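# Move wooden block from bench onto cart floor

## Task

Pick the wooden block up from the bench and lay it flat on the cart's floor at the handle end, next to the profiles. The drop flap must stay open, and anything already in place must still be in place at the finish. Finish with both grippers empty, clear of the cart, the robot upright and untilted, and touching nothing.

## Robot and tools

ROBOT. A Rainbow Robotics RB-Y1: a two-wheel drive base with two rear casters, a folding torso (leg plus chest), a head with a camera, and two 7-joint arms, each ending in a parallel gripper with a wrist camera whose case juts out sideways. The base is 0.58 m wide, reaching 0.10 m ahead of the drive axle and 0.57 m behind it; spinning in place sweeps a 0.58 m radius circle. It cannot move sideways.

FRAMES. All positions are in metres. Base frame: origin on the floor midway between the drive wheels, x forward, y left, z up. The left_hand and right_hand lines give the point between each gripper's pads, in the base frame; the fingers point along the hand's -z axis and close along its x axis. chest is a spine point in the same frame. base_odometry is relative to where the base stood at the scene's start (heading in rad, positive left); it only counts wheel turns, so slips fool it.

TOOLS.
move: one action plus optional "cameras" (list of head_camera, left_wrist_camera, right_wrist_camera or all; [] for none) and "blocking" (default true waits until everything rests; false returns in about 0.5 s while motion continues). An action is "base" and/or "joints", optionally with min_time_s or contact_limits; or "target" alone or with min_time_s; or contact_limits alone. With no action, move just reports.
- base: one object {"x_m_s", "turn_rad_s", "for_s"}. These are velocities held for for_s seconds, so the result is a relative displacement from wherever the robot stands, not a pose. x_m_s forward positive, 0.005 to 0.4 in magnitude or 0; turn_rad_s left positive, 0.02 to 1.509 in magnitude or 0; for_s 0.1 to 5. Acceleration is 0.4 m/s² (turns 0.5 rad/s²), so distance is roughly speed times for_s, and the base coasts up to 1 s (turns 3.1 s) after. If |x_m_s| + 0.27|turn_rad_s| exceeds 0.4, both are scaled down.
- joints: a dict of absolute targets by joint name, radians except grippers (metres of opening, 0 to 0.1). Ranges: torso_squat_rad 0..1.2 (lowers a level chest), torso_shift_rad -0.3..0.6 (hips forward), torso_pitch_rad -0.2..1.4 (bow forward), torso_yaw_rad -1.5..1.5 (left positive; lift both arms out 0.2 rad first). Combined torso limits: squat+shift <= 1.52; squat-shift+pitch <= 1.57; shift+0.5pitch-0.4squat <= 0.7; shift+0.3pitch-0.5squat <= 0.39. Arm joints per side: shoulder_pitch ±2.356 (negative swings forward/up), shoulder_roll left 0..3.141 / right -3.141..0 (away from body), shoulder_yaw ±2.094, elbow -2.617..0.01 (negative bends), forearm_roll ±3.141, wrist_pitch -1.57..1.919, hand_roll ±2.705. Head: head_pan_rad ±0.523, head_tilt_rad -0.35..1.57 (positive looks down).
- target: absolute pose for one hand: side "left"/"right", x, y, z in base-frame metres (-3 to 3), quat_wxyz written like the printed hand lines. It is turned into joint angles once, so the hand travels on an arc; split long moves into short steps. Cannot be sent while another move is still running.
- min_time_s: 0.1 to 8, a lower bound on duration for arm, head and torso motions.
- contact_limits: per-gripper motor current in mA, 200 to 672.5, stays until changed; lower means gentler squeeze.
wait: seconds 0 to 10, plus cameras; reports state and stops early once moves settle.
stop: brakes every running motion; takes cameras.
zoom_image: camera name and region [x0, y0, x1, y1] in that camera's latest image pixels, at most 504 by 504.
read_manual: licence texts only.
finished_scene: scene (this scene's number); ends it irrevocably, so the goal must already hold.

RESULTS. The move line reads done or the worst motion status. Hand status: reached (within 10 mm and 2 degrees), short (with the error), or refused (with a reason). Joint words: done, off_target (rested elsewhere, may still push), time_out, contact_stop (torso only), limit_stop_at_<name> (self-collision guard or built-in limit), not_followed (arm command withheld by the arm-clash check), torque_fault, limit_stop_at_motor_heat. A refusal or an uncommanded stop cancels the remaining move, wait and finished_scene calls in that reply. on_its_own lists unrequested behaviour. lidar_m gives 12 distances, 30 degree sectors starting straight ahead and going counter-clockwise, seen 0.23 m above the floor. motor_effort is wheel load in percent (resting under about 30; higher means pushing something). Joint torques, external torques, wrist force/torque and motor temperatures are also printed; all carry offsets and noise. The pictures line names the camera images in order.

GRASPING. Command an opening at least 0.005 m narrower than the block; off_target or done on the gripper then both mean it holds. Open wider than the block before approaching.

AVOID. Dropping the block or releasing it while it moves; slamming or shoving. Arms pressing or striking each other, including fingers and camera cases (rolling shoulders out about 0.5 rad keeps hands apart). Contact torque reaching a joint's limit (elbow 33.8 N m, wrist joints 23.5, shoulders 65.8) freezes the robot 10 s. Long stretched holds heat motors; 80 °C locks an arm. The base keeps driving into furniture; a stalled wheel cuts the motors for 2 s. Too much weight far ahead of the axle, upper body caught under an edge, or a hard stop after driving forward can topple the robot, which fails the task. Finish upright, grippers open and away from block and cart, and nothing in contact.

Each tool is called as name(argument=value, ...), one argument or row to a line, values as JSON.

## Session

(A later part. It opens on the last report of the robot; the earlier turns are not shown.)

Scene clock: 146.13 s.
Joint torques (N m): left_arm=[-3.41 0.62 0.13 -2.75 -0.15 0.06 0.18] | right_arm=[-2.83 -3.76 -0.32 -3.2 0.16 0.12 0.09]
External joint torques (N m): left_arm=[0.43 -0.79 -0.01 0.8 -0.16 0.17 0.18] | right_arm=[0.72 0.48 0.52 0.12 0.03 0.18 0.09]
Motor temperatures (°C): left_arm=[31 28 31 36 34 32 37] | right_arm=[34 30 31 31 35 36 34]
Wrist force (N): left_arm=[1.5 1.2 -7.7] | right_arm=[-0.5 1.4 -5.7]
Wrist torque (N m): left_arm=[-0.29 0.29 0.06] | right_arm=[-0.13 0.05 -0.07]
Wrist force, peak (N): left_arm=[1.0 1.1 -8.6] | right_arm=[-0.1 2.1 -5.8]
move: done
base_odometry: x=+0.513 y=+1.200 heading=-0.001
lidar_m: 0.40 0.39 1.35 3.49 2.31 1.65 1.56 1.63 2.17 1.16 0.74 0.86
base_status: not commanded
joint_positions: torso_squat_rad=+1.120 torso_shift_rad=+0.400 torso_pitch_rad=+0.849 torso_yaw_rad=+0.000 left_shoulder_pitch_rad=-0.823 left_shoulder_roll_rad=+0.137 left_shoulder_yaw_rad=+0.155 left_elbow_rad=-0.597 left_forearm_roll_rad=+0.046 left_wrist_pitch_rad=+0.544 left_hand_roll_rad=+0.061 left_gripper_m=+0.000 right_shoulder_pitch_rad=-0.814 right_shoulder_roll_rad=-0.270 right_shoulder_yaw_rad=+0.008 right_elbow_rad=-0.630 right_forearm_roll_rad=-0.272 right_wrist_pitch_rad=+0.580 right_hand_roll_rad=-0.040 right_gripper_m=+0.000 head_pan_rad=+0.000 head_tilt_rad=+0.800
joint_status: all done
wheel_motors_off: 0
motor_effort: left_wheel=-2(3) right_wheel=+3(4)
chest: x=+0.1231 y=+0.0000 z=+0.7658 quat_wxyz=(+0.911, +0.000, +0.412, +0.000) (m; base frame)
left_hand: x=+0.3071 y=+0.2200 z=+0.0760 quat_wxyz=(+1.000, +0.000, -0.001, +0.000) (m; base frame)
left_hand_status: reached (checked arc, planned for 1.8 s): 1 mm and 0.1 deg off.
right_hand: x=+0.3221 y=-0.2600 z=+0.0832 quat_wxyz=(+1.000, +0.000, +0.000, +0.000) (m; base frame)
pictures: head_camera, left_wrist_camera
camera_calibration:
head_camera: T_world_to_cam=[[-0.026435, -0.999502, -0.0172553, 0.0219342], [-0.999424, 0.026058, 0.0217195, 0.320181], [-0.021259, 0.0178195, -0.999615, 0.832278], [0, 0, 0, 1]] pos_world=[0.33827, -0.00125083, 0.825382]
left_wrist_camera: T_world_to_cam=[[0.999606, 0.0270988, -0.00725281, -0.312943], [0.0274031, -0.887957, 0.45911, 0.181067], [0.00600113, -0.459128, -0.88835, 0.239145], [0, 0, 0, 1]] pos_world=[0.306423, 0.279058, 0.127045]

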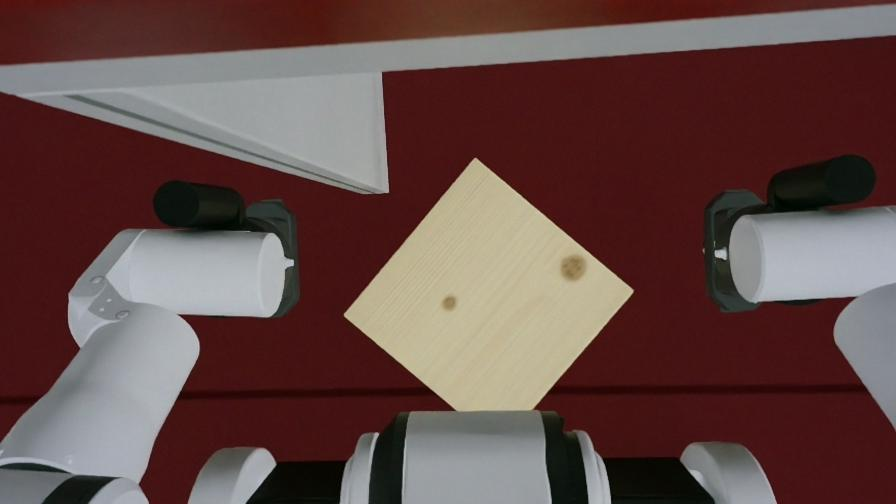

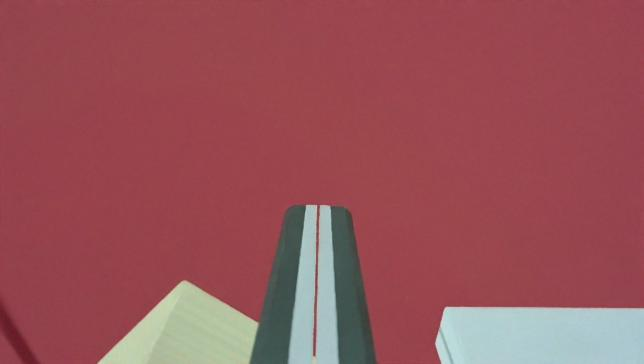

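move(
  target={"side":"left","x":0.307,"y":0.115,"z":0.07,"quat_wxyz":[1,0,0,0]},
  cameras=["left_wrist_camera"],
)

move(
  target={"side":"right","x":0.322,"y":-0.175,"z":0.078,"quat_wxyz":[1,0,0,0]},
  cameras=["head_camera","right_wrist_camera"],
)

Scene clock: 151.83 s.
Joint torques (N m): left_arm=[-4.99 -2.82 -0.2 -1.67 0.29 -0.15 -0.32] | right_arm=[-3.03 -3.89 -0.58 -3.11 0.19 0.07 0.03]
External joint torques (N m): left_arm=[0.85 0.04 0.13 0.65 0.28 0.07 -0.32] | right_arm=[0.52 0.34 0.26 0.21 0.06 0.12 0.03]
Motor temperatures (°C): left_arm=[31 28 31 36 34 32 37] | right_arm=[34 30 31 31 35 36 34]
Wrist force (N): left_arm=[0.3 1.1 -7.7] | right_arm=[-0.3 1.0 -5.2]
Wrist torque (N m): left_arm=[-0.32 0.13 0.12] | right_arm=[-0.10 0.05 -0.08]
Wrist force, peak (N): left_arm=[1.3 0.4 -8.6] | right_arm=[-0.2 1.7 -5.9]
move: short
base_odometry: x=+0.513 y=+1.200 heading=-0.001
lidar_m: 0.41 0.39 1.34 3.48 2.30 1.63 1.56 1.62 2.17 1.18 0.74 0.85
base_status: not commanded
joint_positions: torso_squat_rad=+1.120 torso_shift_rad=+0.400 torso_pitch_rad=+0.849 torso_yaw_rad=+0.000 left_shoulder_pitch_rad=-1.007 left_shoulder_roll_rad=+0.009 left_shoulder_yaw_rad=+0.013 left_elbow_rad=-0.267 left_forearm_roll_rad=-0.256 left_wrist_pitch_rad=+0.332 left_hand_roll_rad=+0.533 left_gripper_m=+0.000 right_shoulder_pitch_rad=-0.814 right_shoulder_roll_rad=-0.270 right_shoulder_yaw_rad=+0.008 right_elbow_rad=-0.630 right_forearm_roll_rad=-0.272 right_wrist_pitch_rad=+0.580 right_hand_roll_rad=-0.040 right_gripper_m=+0.000 head_pan_rad=+0.000 head_tilt_rad=+0.800
joint_status: all done
wheel_motors_off: 0
motor_effort: left_wheel=-2(3) right_wheel=+2(3)
chest: x=+0.1231 y=+0.0000 z=+0.7658 quat_wxyz=(+0.911, +0.000, +0.412, +0.000) (m; base frame)
left_hand: x=+0.3066 y=+0.1153 z=+0.0731 quat_wxyz=(+0.999, -0.023, -0.028, +0.000) (m; base frame)
left_hand_status: short (checked arc, as near as the solve gets, planned for 0.7 s): 3 mm and 4.2 deg off. The place is met; only the turn is off.
right_hand: x=+0.3221 y=-0.2600 z=+0.0832 quat_wxyz=(+1.000, +0.000, +0.000, +0.000) (m; base frame)
pictures: left_wrist_camera
camera_calibration:
left_wrist_camera: T_world_to_cam=[[0.998563, 0.0277952, 0.0458265, -0.313291], [0.00109905, -0.865458, 0.50098, 0.09187], [0.0535858, -0.500209, -0.864245, 0.176947], [0, 0, 0, 1]] pos_world=[0.303258, 0.176728, 0.121258]

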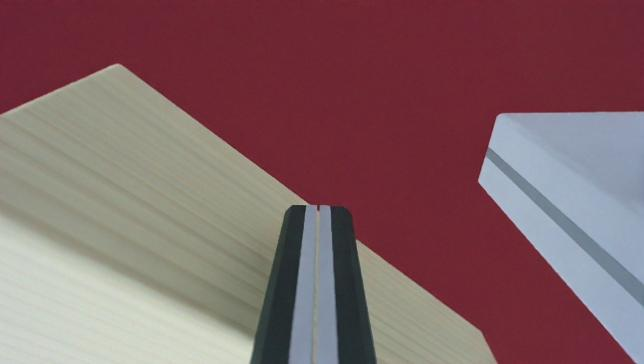

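Scene clock: 152.73 s.
Joint torques (N m): left_arm=[-5.16 -3.24 0.23 -1.64 0.25 -0.07 -0.2] | right_arm=[-4.73 -0.92 -0.07 -2.8 -0.23 0.15 0.3]
External joint torques (N m): left_arm=[0.68 -0.38 0.56 0.68 0.24 0.15 -0.2] | right_arm=[0.46 -0.66 -0.07 0.47 -0.35 0.2 0.3]
Motor temperatures (°C): left_arm=[31 28 31 36 34 32 37] | right_arm=[34 30 31 31 35 36 34]
Wrist force (N): left_arm=[0.3 1.5 -8.1] | right_arm=[-0.6 1.2 -5.1]
Wrist torque (N m): left_arm=[-0.31 0.14 0.12] | right_arm=[-0.11 0.05 -0.07]
Wrist force, peak (N): left_arm=[0.3 1.0 -8.7] | right_arm=[-0.9 2.0 -5.7]
move: done
base_odometry: x=+0.513 y=+1.200 heading=-0.001
lidar_m: 0.40 0.40 1.35 3.49 2.29 1.65 1.56 1.63 2.16 1.17 0.74 0.87
base_status: not commanded
joint_positions: torso_squat_rad=+1.120 torso_shift_rad=+0.400 torso_pitch_rad=+0.849 torso_yaw_rad=+0.000 left_shoulder_pitch_rad=-1.006 left_shoulder_roll_rad=+0.009 left_shoulder_yaw_rad=+0.013 left_elbow_rad=-0.267 left_forearm_roll_rad=-0.256 left_wrist_pitch_rad=+0.332 left_hand_roll_rad=+0.533 left_gripper_m=+0.000 right_shoulder_pitch_rad=-0.911 right_shoulder_roll_rad=-0.122 right_shoulder_yaw_rad=+0.050 right_elbow_rad=-0.516 right_forearm_roll_rad=-0.006 right_wrist_pitch_rad=+0.545 right_hand_roll_rad=-0.318 right_gripper_m=+0.000 head_pan_rad=+0.000 head_tilt_rad=+0.800
joint_status: all done
wheel_motors_off: 0
motor_effort: left_wheel=-1(2) right_wheel=+3(3)
chest: x=+0.1231 y=+0.0000 z=+0.7658 quat_wxyz=(+0.911, +0.000, +0.412, +0.000) (m; base frame)
left_hand: x=+0.3066 y=+0.1154 z=+0.0731 quat_wxyz=(+0.999, -0.023, -0.028, +0.000) (m; base frame)
right_hand: x=+0.3220 y=-0.1747 z=+0.0783 quat_wxyz=(+1.000, +0.000, +0.000, +0.000) (m; base frame)
right_hand_status: reached (checked arc, planned for 0.5 s): 0 mm and 0.1 deg off.
pictures: head_camera, right_wrist_camera
camera_calibration:
head_camera: T_world_to_cam=[[-0.0264368, -0.999502, -0.0172579, 0.0219369], [-0.999427, 0.0260615, 0.0216196, 0.320264], [-0.0211591, 0.0178196, -0.999617, 0.832245], [0, 0, 0, 1]] pos_world=[0.33827, -0.00125082, 0.825381]
right_wrist_camera: T_world_to_cam=[[-0.999217, -0.0289578, -0.0269745, 0.317527], [-0.0386444, 0.860896, 0.507311, 0.150258], [0.00853163, 0.507956, -0.861341, 0.225562], [0, 0, 0, 1]] pos_world=[0.321161, -0.234737, 0.126624]

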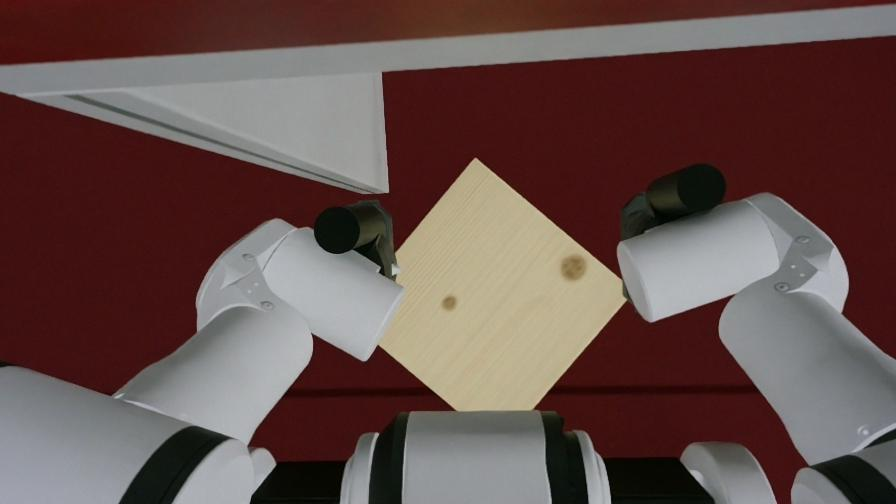

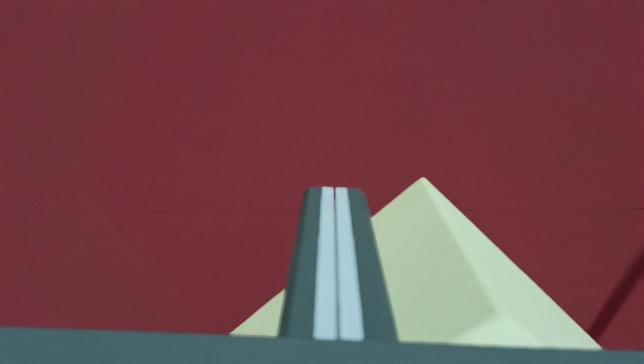

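move(
  base={"x_m_s":-0.1,"for_s":4.8},
  cameras=["head_camera"],
)

Scene clock: 159.00 s.
Joint torques (N m): left_arm=[-3.66 -5.98 0.11 -0.45 0.25 0.28 -0.22] | right_arm=[-3.73 1.21 -0.12 -2.17 -0.4 0.5 0.24]
External joint torques (N m): left_arm=[2.2 -3.14 0.43 1.89 0.24 0.5 -0.22] | right_arm=[1.47 1.49 -0.11 1.1 -0.53 0.54 0.24]
Motor temperatures (°C): left_arm=[31 28 31 36 34 32 37] | right_arm=[34 30 31 31 35 36 34]
Wrist force (N): left_arm=[3.8 4.6 -6.8] | right_arm=[1.8 -0.6 -4.5]
Wrist torque (N m): left_arm=[-0.27 0.21 0.12] | right_arm=[-0.16 0.05 -0.09]
Wrist force, peak (N): left_arm=[7.5 4.8 -9.2] | right_arm=[4.4 -1.2 -7.1]
move: done
base_odometry: x=+0.032 y=+1.201 heading=-0.002
lidar_m: 0.85 1.52 2.01 4.40 1.61 1.14 1.08 1.14 1.49 3.80 1.37 1.08
base_status: done (sent for 4.8 of 4.8 s)
joint_positions: torso_squat_rad=+1.120 torso_shift_rad=+0.400 torso_pitch_rad=+0.849 torso_yaw_rad=+0.000 left_shoulder_pitch_rad=-1.007 left_shoulder_roll_rad=+0.010 left_shoulder_yaw_rad=+0.013 left_elbow_rad=-0.267 left_forearm_roll_rad=-0.256 left_wrist_pitch_rad=+0.332 left_hand_roll_rad=+0.533 left_gripper_m=+0.000 right_shoulder_pitch_rad=-0.911 right_shoulder_roll_rad=-0.123 right_shoulder_yaw_rad=+0.050 right_elbow_rad=-0.517 right_forearm_roll_rad=-0.006 right_wrist_pitch_rad=+0.545 right_hand_roll_rad=-0.318 right_gripper_m=+0.000 head_pan_rad=+0.000 head_tilt_rad=+0.800
joint_status: not commanded
wheel_motors_off: 0
motor_effort: left_wheel=-3(24) right_wheel=+2(27)
chest: x=+0.1230 y=+0.0000 z=+0.7658 quat_wxyz=(+0.911, +0.000, +0.412, +0.000) (m; base frame)
left_hand: x=+0.3072 y=+0.1158 z=+0.0732 quat_wxyz=(+0.999, -0.023, -0.029, +0.000) (m; base frame)
right_hand: x=+0.3223 y=-0.1751 z=+0.0784 quat_wxyz=(+1.000, +0.000, -0.001, +0.000) (m; base frame)
pictures: head_camera
camera_calibration:
head_camera: T_world_to_cam=[[-0.0264318, -0.999502, -0.0172608, 0.0219367], [-0.999429, 0.0260582, 0.0215196, 0.320245], [-0.0210591, 0.0178197, -0.999619, 0.832311], [0, 0, 0, 1]] pos_world=[0.33817, -0.00125083, 0.825481]

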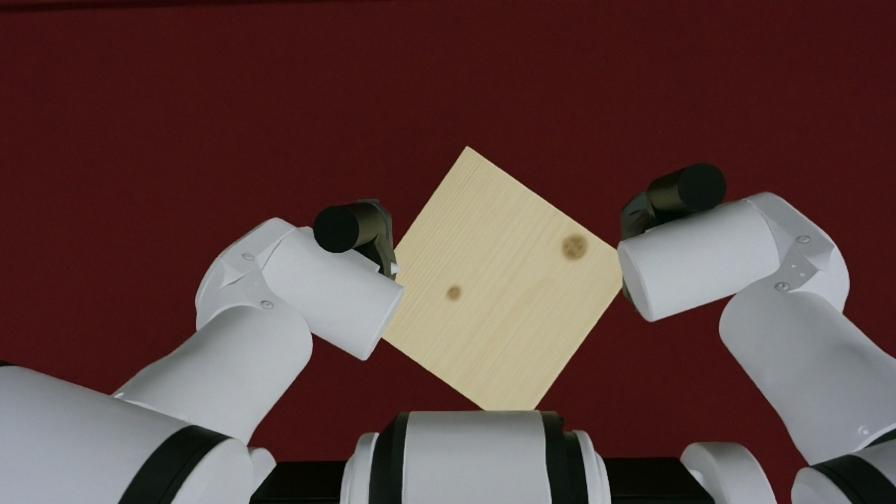

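move(
  joints={"torso_squat_rad":0.8,"torso_shift_rad":0.2,"left_gripper_m":0.1,"right_gripper_m":0.1},
  cameras=[],
)

move(
  base={"turn_rad_s":-0.6,"for_s":1.333},
  cameras=[],
)

move(
  base={"x_m_s":-0.3,"for_s":1.69},
  cameras=[],
)

move(
  base={"turn_rad_s":0.3,"for_s":0.75},
  joints={"head_tilt_rad":0.3},
  cameras=["head_camera"],
)

Scene clock: 165.37 s.
Joint torques (N m): left_arm=[-5.18 -3.95 -0.01 -1.62 0.16 -0.04 -0.26] | right_arm=[-3.87 1.19 0.02 -2.78 -0.23 0.2 0.27]
External joint torques (N m): left_arm=[0.65 -1.09 0.31 0.7 0.15 0.18 -0.26] | right_arm=[1.31 1.46 0.02 0.48 -0.35 0.24 0.27]
Motor temperatures (°C): left_arm=[31 28 31 36 34 32 37] | right_arm=[34 30 31 30 35 36 34]
Wrist force (N): left_arm=[0.9 1.5 -7.2] | right_arm=[-0.9 1.5 -4.8]
Wrist torque (N m): left_arm=[-0.32 0.22 0.10] | right_arm=[-0.15 -0.03 -0.06]
Wrist force, peak (N): left_arm=[3.9 5.3 -10.3] | right_arm=[3.0 -1.4 -7.6]
move: done
base_odometry: x=+0.032 y=+1.201 heading=-0.002
lidar_m: 0.85 1.50 2.01 4.40 1.59 1.13 1.08 1.14 1.52 3.81 1.31 1.07
base_status: not commanded
joint_positions: torso_squat_rad=+0.800 torso_shift_rad=+0.200 torso_pitch_rad=+0.850 torso_yaw_rad=+0.000 left_shoulder_pitch_rad=-1.007 left_shoulder_roll_rad=+0.009 left_shoulder_yaw_rad=+0.013 left_elbow_rad=-0.267 left_forearm_roll_rad=-0.256 left_wrist_pitch_rad=+0.332 left_hand_roll_rad=+0.533 left_gripper_m=+0.099 right_shoulder_pitch_rad=-0.911 right_shoulder_roll_rad=-0.123 right_shoulder_yaw_rad=+0.050 right_elbow_rad=-0.516 right_forearm_roll_rad=-0.006 right_wrist_pitch_rad=+0.545 right_hand_roll_rad=-0.318 right_gripper_m=+0.099 head_pan_rad=+0.000 head_tilt_rad=+0.800
joint_status: all done
wheel_motors_off: 0
motor_effort: left_wheel=-3(5) right_wheel=+4(7)
chest: x=+0.1013 y=+0.0001 z=+0.9627 quat_wxyz=(+0.911, +0.000, +0.412, +0.000) (m; base frame)
left_hand: x=+0.2845 y=+0.1156 z=+0.2700 quat_wxyz=(+0.999, -0.023, -0.028, +0.000) (m; base frame)
right_hand: x=+0.3000 y=-0.1751 z=+0.2751 quat_wxyz=(+1.000, +0.000, +0.000, +0.000) (m; base frame)
pictures: none
No camera images: "cameras" was empty.

Scene clock: 168.23 s.
Joint torques (N m): left_arm=[-5.24 -3.58 -0.06 -1.8 0.22 -0.19 -0.34] | right_arm=[-4.11 0.87 0.07 -2.86 -0.23 0.16 0.33]
External joint torques (N m): left_arm=[0.59 -0.71 0.26 0.52 0.21 0.03 -0.34] | right_arm=[1.06 1.14 0.08 0.4 -0.35 0.2 0.33]
Motor temperatures (°C): left_arm=[31 28 31 36 34 32 37] | right_arm=[34 30 31 30 35 36 34]
Wrist force (N): left_arm=[0.4 1.1 -7.6] | right_arm=[-0.8 1.4 -4.9]
Wrist torque (N m): left_arm=[-0.28 0.21 0.13] | right_arm=[-0.13 0.01 -0.09]
Wrist force, peak (N): left_arm=[0.4 1.9 -8.6] | right_arm=[-0.4 1.9 -5.6]
move: done
base_odometry: x=+0.032 y=+1.201 heading=-0.801
lidar_m: 1.07 1.17 0.85 1.64 2.73 2.41 1.32 1.10 1.10 1.24 2.00 1.56
base_status: done (sent for 1.33 of 1.33 s)
joint_positions: torso_squat_rad=+0.800 torso_shift_rad=+0.200 torso_pitch_rad=+0.850 torso_yaw_rad=+0.000 left_shoulder_pitch_rad=-1.006 left_shoulder_roll_rad=+0.009 left_shoulder_yaw_rad=+0.013 left_elbow_rad=-0.267 left_forearm_roll_rad=-0.256 left_wrist_pitch_rad=+0.332 left_hand_roll_rad=+0.533 left_gripper_m=+0.099 right_shoulder_pitch_rad=-0.911 right_shoulder_roll_rad=-0.123 right_shoulder_yaw_rad=+0.050 right_elbow_rad=-0.516 right_forearm_roll_rad=-0.006 right_wrist_pitch_rad=+0.545 right_hand_roll_rad=-0.318 right_gripper_m=+0.099 head_pan_rad=+0.000 head_tilt_rad=+0.800
joint_status: not commanded
wheel_motors_off: 0
motor_effort: left_wheel=+21(38) right_wheel=-6(35)
chest: x=+0.1013 y=+0.0001 z=+0.9627 quat_wxyz=(+0.911, +0.000, +0.412, +0.000) (m; base frame)
left_hand: x=+0.2844 y=+0.1155 z=+0.2699 quat_wxyz=(+0.999, -0.023, -0.028, +0.000) (m; base frame)
right_hand: x=+0.3000 y=-0.1751 z=+0.2751 quat_wxyz=(+1.000, +0.000, +0.000, +0.000) (m; base frame)
pictures: none
No camera images: "cameras" was empty.

Scene clock: 171.17 s.
Joint torques (N m): left_arm=[-6.04 -3.59 -0.13 -2.04 0.24 -0.29 -0.27] | right_arm=[-5.19 0.96 0.08 -3.12 -0.33 0.17 0.24]
External joint torques (N m): left_arm=[-0.22 -0.73 0.2 0.27 0.23 -0.07 -0.27] | right_arm=[-0.02 1.23 0.08 0.14 -0.46 0.21 0.24]
Motor temperatures (°C): left_arm=[31 28 31 36 34 32 37] | right_arm=[34 30 31 30 35 36 34]
Wrist force (N): left_arm=[0.4 1.2 -7.4] | right_arm=[-0.7 1.2 -5.2]
Wrist torque (N m): left_arm=[-0.33 0.15 0.11] | right_arm=[-0.09 0.02 -0.06]
Wrist force, peak (N): left_arm=[0.7 1.1 -8.6] | right_arm=[-0.9 2.1 -5.6]
move: done
base_odometry: x=-0.323 y=+1.567 heading=-0.801
lidar_m: 1.57 1.22 1.78 2.04 3.37 1.65 0.91 0.75 0.75 0.85 1.38 2.28
base_status: done (sent for 1.7 of 1.7 s)
joint_positions: torso_squat_rad=+0.800 torso_shift_rad=+0.200 torso_pitch_rad=+0.850 torso_yaw_rad=+0.000 left_shoulder_pitch_rad=-1.006 left_shoulder_roll_rad=+0.009 left_shoulder_yaw_rad=+0.013 left_elbow_rad=-0.267 left_forearm_roll_rad=-0.256 left_wrist_pitch_rad=+0.332 left_hand_roll_rad=+0.533 left_gripper_m=+0.099 right_shoulder_pitch_rad=-0.911 right_shoulder_roll_rad=-0.123 right_shoulder_yaw_rad=+0.050 right_elbow_rad=-0.516 right_forearm_roll_rad=-0.006 right_wrist_pitch_rad=+0.545 right_hand_roll_rad=-0.318 right_gripper_m=+0.099 head_pan_rad=+0.000 head_tilt_rad=+0.800
joint_status: not commanded
wheel_motors_off: 0
motor_effort: left_wheel=-2(20) right_wheel=+3(38)
chest: x=+0.1013 y=+0.0001 z=+0.9627 quat_wxyz=(+0.911, +0.000, +0.412, +0.000) (m; base frame)
left_hand: x=+0.2843 y=+0.1156 z=+0.2699 quat_wxyz=(+0.999, -0.023, -0.028, +0.000) (m; base frame)
right_hand: x=+0.2998 y=-0.1752 z=+0.2751 quat_wxyz=(+1.000, +0.000, +0.000, +0.000) (m; base frame)
pictures: none
No camera images: "cameras" was empty.

Scene clock: 172.87 s.
Joint torques (N m): left_arm=[-5.53 -3.61 0.05 -1.95 0.23 -0.32 -0.32] | right_arm=[-5.51 0.98 0.05 -3.26 -0.18 -0.01 0.27]
External joint torques (N m): left_arm=[0.29 -0.74 0.38 0.36 0.21 -0.1 -0.32] | right_arm=[-0.33 1.24 0.05 0 -0.31 0.03 0.27]
Motor temperatures (°C): left_arm=[31 28 31 36 34 32 37] | right_arm=[34 30 31 30 35 36 34]
Wrist force (N): left_arm=[0.6 1.4 -7.6] | right_arm=[-0.7 1.6 -5.2]
Wrist torque (N m): left_arm=[-0.32 0.18 0.08] | right_arm=[-0.18 0.01 -0.05]
Wrist force, peak (N): left_arm=[0.6 1.3 -8.6] | right_arm=[-0.7 2.0 -5.5]
move: done
base_odometry: x=-0.323 y=+1.567 heading=-0.572
lidar_m: 1.58 1.23 1.83 2.40 4.02 1.17 0.81 0.75 0.77 0.99 2.25 1.83
base_status: done (sent for 0.77 of 0.77 s)
joint_positions: torso_squat_rad=+0.800 torso_shift_rad=+0.200 torso_pitch_rad=+0.850 torso_yaw_rad=+0.000 left_shoulder_pitch_rad=-1.006 left_shoulder_roll_rad=+0.009 left_shoulder_yaw_rad=+0.013 left_elbow_rad=-0.267 left_forearm_roll_rad=-0.256 left_wrist_pitch_rad=+0.332 left_hand_roll_rad=+0.533 left_gripper_m=+0.099 right_shoulder_pitch_rad=-0.911 right_shoulder_roll_rad=-0.123 right_shoulder_yaw_rad=+0.050 right_elbow_rad=-0.516 right_forearm_roll_rad=-0.006 right_wrist_pitch_rad=+0.545 right_hand_roll_rad=-0.318 right_gripper_m=+0.099 head_pan_rad=+0.000 head_tilt_rad=+0.300
joint_status: all done
wheel_motors_off: 0
motor_effort: left_wheel=-5(23) right_wheel=+15(35)
chest: x=+0.1013 y=+0.0001 z=+0.9627 quat_wxyz=(+0.911, +0.000, +0.412, +0.000) (m; base frame)
left_hand: x=+0.2843 y=+0.1156 z=+0.2699 quat_wxyz=(+0.999, -0.023, -0.028, +0.000) (m; base frame)
right_hand: x=+0.2998 y=-0.1752 z=+0.2751 quat_wxyz=(+1.000, +0.000, +0.000, +0.000) (m; base frame)
pictures: head_camera
camera_calibration:
head_camera: T_world_to_cam=[[-0.014855, -0.999504, -0.0277626, 0.0329998], [-0.887743, 0.0259602, -0.459607, 0.783459], [0.4601, 0.0178186, -0.887688, 0.77985], [0, 0, 0, 1]] pos_world=[0.337192, -0.00125112, 1.05326]

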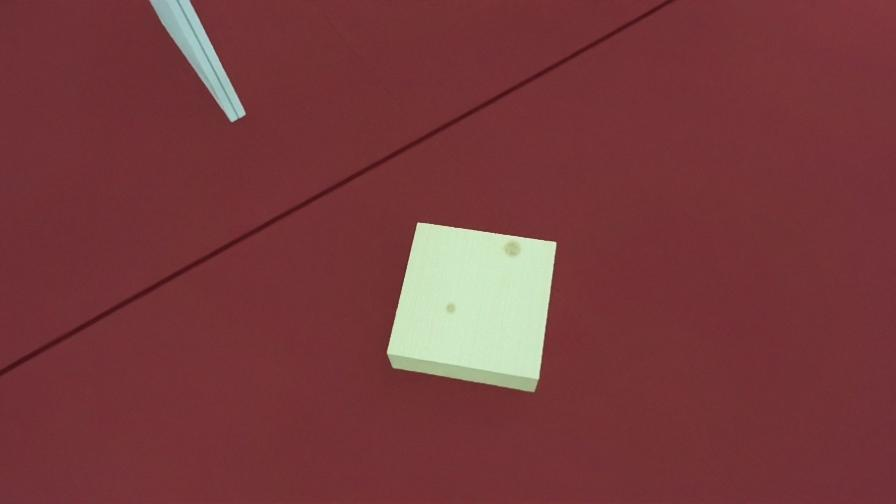

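move(
  base={"turn_rad_s":0.1,"for_s":0.6},
  cameras=[],
)

move(
  base={"x_m_s":0.25,"for_s":1.96},
  joints={"head_tilt_rad":0.7},
  cameras=[],
)

move(
  base={"turn_rad_s":-0.3,"for_s":0.833},
  cameras=["head_camera"],
)

Scene clock: 178.07 s.
Joint torques (N m): left_arm=[-5.62 -3.65 -0.05 -1.96 0.15 -0.36 -0.29] | right_arm=[-5.41 1.03 0.07 -3.07 -0.27 0.08 0.17]
External joint torques (N m): left_arm=[0.2 -0.79 0.28 0.35 0.14 -0.14 -0.29] | right_arm=[-0.24 1.3 0.08 0.19 -0.4 0.12 0.17]
Motor temperatures (°C): left_arm=[31 28 31 36 34 32 37] | right_arm=[34 30 31 30 35 36 34]
Wrist force (N): left_arm=[1.0 1.6 -7.9] | right_arm=[-0.9 1.5 -4.7]
Wrist torque (N m): left_arm=[-0.32 0.20 0.08] | right_arm=[-0.15 -0.02 -0.08]
Wrist force, peak (N): left_arm=[0.3 1.1 -8.7] | right_arm=[-0.6 1.7 -5.7]
move: done
base_odometry: x=-0.323 y=+1.567 heading=-0.513
lidar_m: 1.59 1.23 1.85 2.51 3.22 1.08 0.79 0.74 0.78 1.05 2.67 1.82
base_status: done (sent for 0.6 of 0.6 s)
joint_positions: torso_squat_rad=+0.800 torso_shift_rad=+0.200 torso_pitch_rad=+0.850 torso_yaw_rad=+0.000 left_shoulder_pitch_rad=-1.006 left_shoulder_roll_rad=+0.009 left_shoulder_yaw_rad=+0.013 left_elbow_rad=-0.267 left_forearm_roll_rad=-0.256 left_wrist_pitch_rad=+0.332 left_hand_roll_rad=+0.533 left_gripper_m=+0.099 right_shoulder_pitch_rad=-0.911 right_shoulder_roll_rad=-0.123 right_shoulder_yaw_rad=+0.050 right_elbow_rad=-0.516 right_forearm_roll_rad=-0.006 right_wrist_pitch_rad=+0.545 right_hand_roll_rad=-0.318 right_gripper_m=+0.099 head_pan_rad=+0.000 head_tilt_rad=+0.300
joint_status: not commanded
wheel_motors_off: 0
motor_effort: left_wheel=-6(22) right_wheel=+17(31)
chest: x=+0.1013 y=+0.0001 z=+0.9627 quat_wxyz=(+0.911, +0.000, +0.412, +0.000) (m; base frame)
left_hand: x=+0.2843 y=+0.1156 z=+0.2699 quat_wxyz=(+0.999, -0.023, -0.028, +0.000) (m; base frame)
right_hand: x=+0.2998 y=-0.1752 z=+0.2751 quat_wxyz=(+1.000, +0.000, +0.000, +0.000) (m; base frame)
pictures: none
No camera images: "cameras" was empty.

Scene clock: 180.97 s.
Joint torques (N m): left_arm=[-4.72 -3.12 -0.09 -2.13 0.28 -0.31 -0.25] | right_arm=[-4.78 0.87 0.23 -3.09 -0.34 0.11 0.28]
External joint torques (N m): left_arm=[1.1 -0.26 0.23 0.18 0.26 -0.09 -0.24] | right_arm=[0.39 1.14 0.23 0.16 -0.47 0.15 0.28]
Motor temperatures (°C): left_arm=[31 28 31 36 34 32 37] | right_arm=[34 30 31 30 35 36 34]
Wrist force (N): left_arm=[-0.1 1.3 -6.9] | right_arm=[-0.9 1.8 -5.2]
Wrist torque (N m): left_arm=[-0.27 0.12 0.07] | right_arm=[-0.19 -0.04 -0.08]
Wrist force, peak (N): left_arm=[0.9 1.4 -8.4] | right_arm=[-0.9 1.6 -5.6]
move: done
base_odometry: x=+0.106 y=+1.326 heading=-0.513
lidar_m: 1.09 0.77 1.41 1.88 4.27 1.70 1.22 1.17 1.21 1.63 4.14 1.26
base_status: done (sent for 1.97 of 1.97 s)
joint_positions: torso_squat_rad=+0.800 torso_shift_rad=+0.200 torso_pitch_rad=+0.850 torso_yaw_rad=+0.000 left_shoulder_pitch_rad=-1.007 left_shoulder_roll_rad=+0.009 left_shoulder_yaw_rad=+0.013 left_elbow_rad=-0.267 left_forearm_roll_rad=-0.256 left_wrist_pitch_rad=+0.332 left_hand_roll_rad=+0.533 left_gripper_m=+0.099 right_shoulder_pitch_rad=-0.911 right_shoulder_roll_rad=-0.123 right_shoulder_yaw_rad=+0.050 right_elbow_rad=-0.516 right_forearm_roll_rad=-0.006 right_wrist_pitch_rad=+0.545 right_hand_roll_rad=-0.318 right_gripper_m=+0.099 head_pan_rad=+0.000 head_tilt_rad=+0.700
joint_status: all done
wheel_motors_off: 0
motor_effort: left_wheel=-2(25) right_wheel=-1(46)
chest: x=+0.1014 y=+0.0001 z=+0.9627 quat_wxyz=(+0.911, +0.000, +0.412, +0.000) (m; base frame)
left_hand: x=+0.2844 y=+0.1155 z=+0.2699 quat_wxyz=(+0.999, -0.023, -0.028, +0.000) (m; base frame)
right_hand: x=+0.2998 y=-0.1751 z=+0.2750 quat_wxyz=(+1.000, +0.000, +0.000, +0.000) (m; base frame)
pictures: none
No camera images: "cameras" was empty.

Scene clock: 182.73 s.
Joint torques (N m): left_arm=[-5.07 -3.58 0.05 -2.05 0.27 -0.31 -0.28] | right_arm=[-4.86 1.37 0.13 -3.23 -0.16 0.05 0.26]
External joint torques (N m): left_arm=[0.76 -0.71 0.38 0.27 0.26 -0.09 -0.27] | right_arm=[0.31 1.64 0.13 0.02 -0.29 0.09 0.26]
Motor temperatures (°C): left_arm=[31 28 31 36 34 32 37] | right_arm=[34 30 31 30 35 36 34]
Wrist force (N): left_arm=[0.6 1.7 -8.2] | right_arm=[-0.4 1.6 -4.9]
Wrist torque (N m): left_arm=[-0.37 0.21 0.07] | right_arm=[-0.19 0.06 -0.06]
Wrist force, peak (N): left_arm=[1.1 1.4 -8.7] | right_arm=[-0.5 1.9 -5.9]
move: done
base_odometry: x=+0.106 y=+1.326 heading=-0.762
lidar_m: 1.10 0.78 1.39 1.59 2.75 2.39 1.37 1.17 1.16 1.36 2.30 1.38
base_status: done (sent for 0.83 of 0.83 s)
joint_positions: torso_squat_rad=+0.800 torso_shift_rad=+0.200 torso_pitch_rad=+0.850 torso_yaw_rad=+0.000 left_shoulder_pitch_rad=-1.006 left_shoulder_roll_rad=+0.009 left_shoulder_yaw_rad=+0.013 left_elbow_rad=-0.267 left_forearm_roll_rad=-0.256 left_wrist_pitch_rad=+0.332 left_hand_roll_rad=+0.533 left_gripper_m=+0.099 right_shoulder_pitch_rad=-0.911 right_shoulder_roll_rad=-0.123 right_shoulder_yaw_rad=+0.050 right_elbow_rad=-0.516 right_forearm_roll_rad=-0.006 right_wrist_pitch_rad=+0.545 right_hand_roll_rad=-0.318 right_gripper_m=+0.099 head_pan_rad=+0.000 head_tilt_rad=+0.700
joint_status: not commanded
wheel_motors_off: 0
motor_effort: left_wheel=+6(23) right_wheel=-10(35)
chest: x=+0.1014 y=+0.0001 z=+0.9627 quat_wxyz=(+0.911, +0.000, +0.412, +0.000) (m; base frame)
left_hand: x=+0.2844 y=+0.1155 z=+0.2699 quat_wxyz=(+0.999, -0.023, -0.028, +0.000) (m; base frame)
right_hand: x=+0.2998 y=-0.1751 z=+0.2750 quat_wxyz=(+1.000, +0.000, +0.000, +0.000) (m; base frame)
pictures: head_camera
camera_calibration:
head_camera: T_world_to_cam=[[-0.0245981, -0.999501, -0.0197935, 0.027006], [-0.996645, 0.0260641, -0.0775786, 0.400591], [0.0780558, 0.0178188, -0.99679, 0.999074], [0, 0, 0, 1]] pos_world=[0.321928, -0.00125081, 1.02748]

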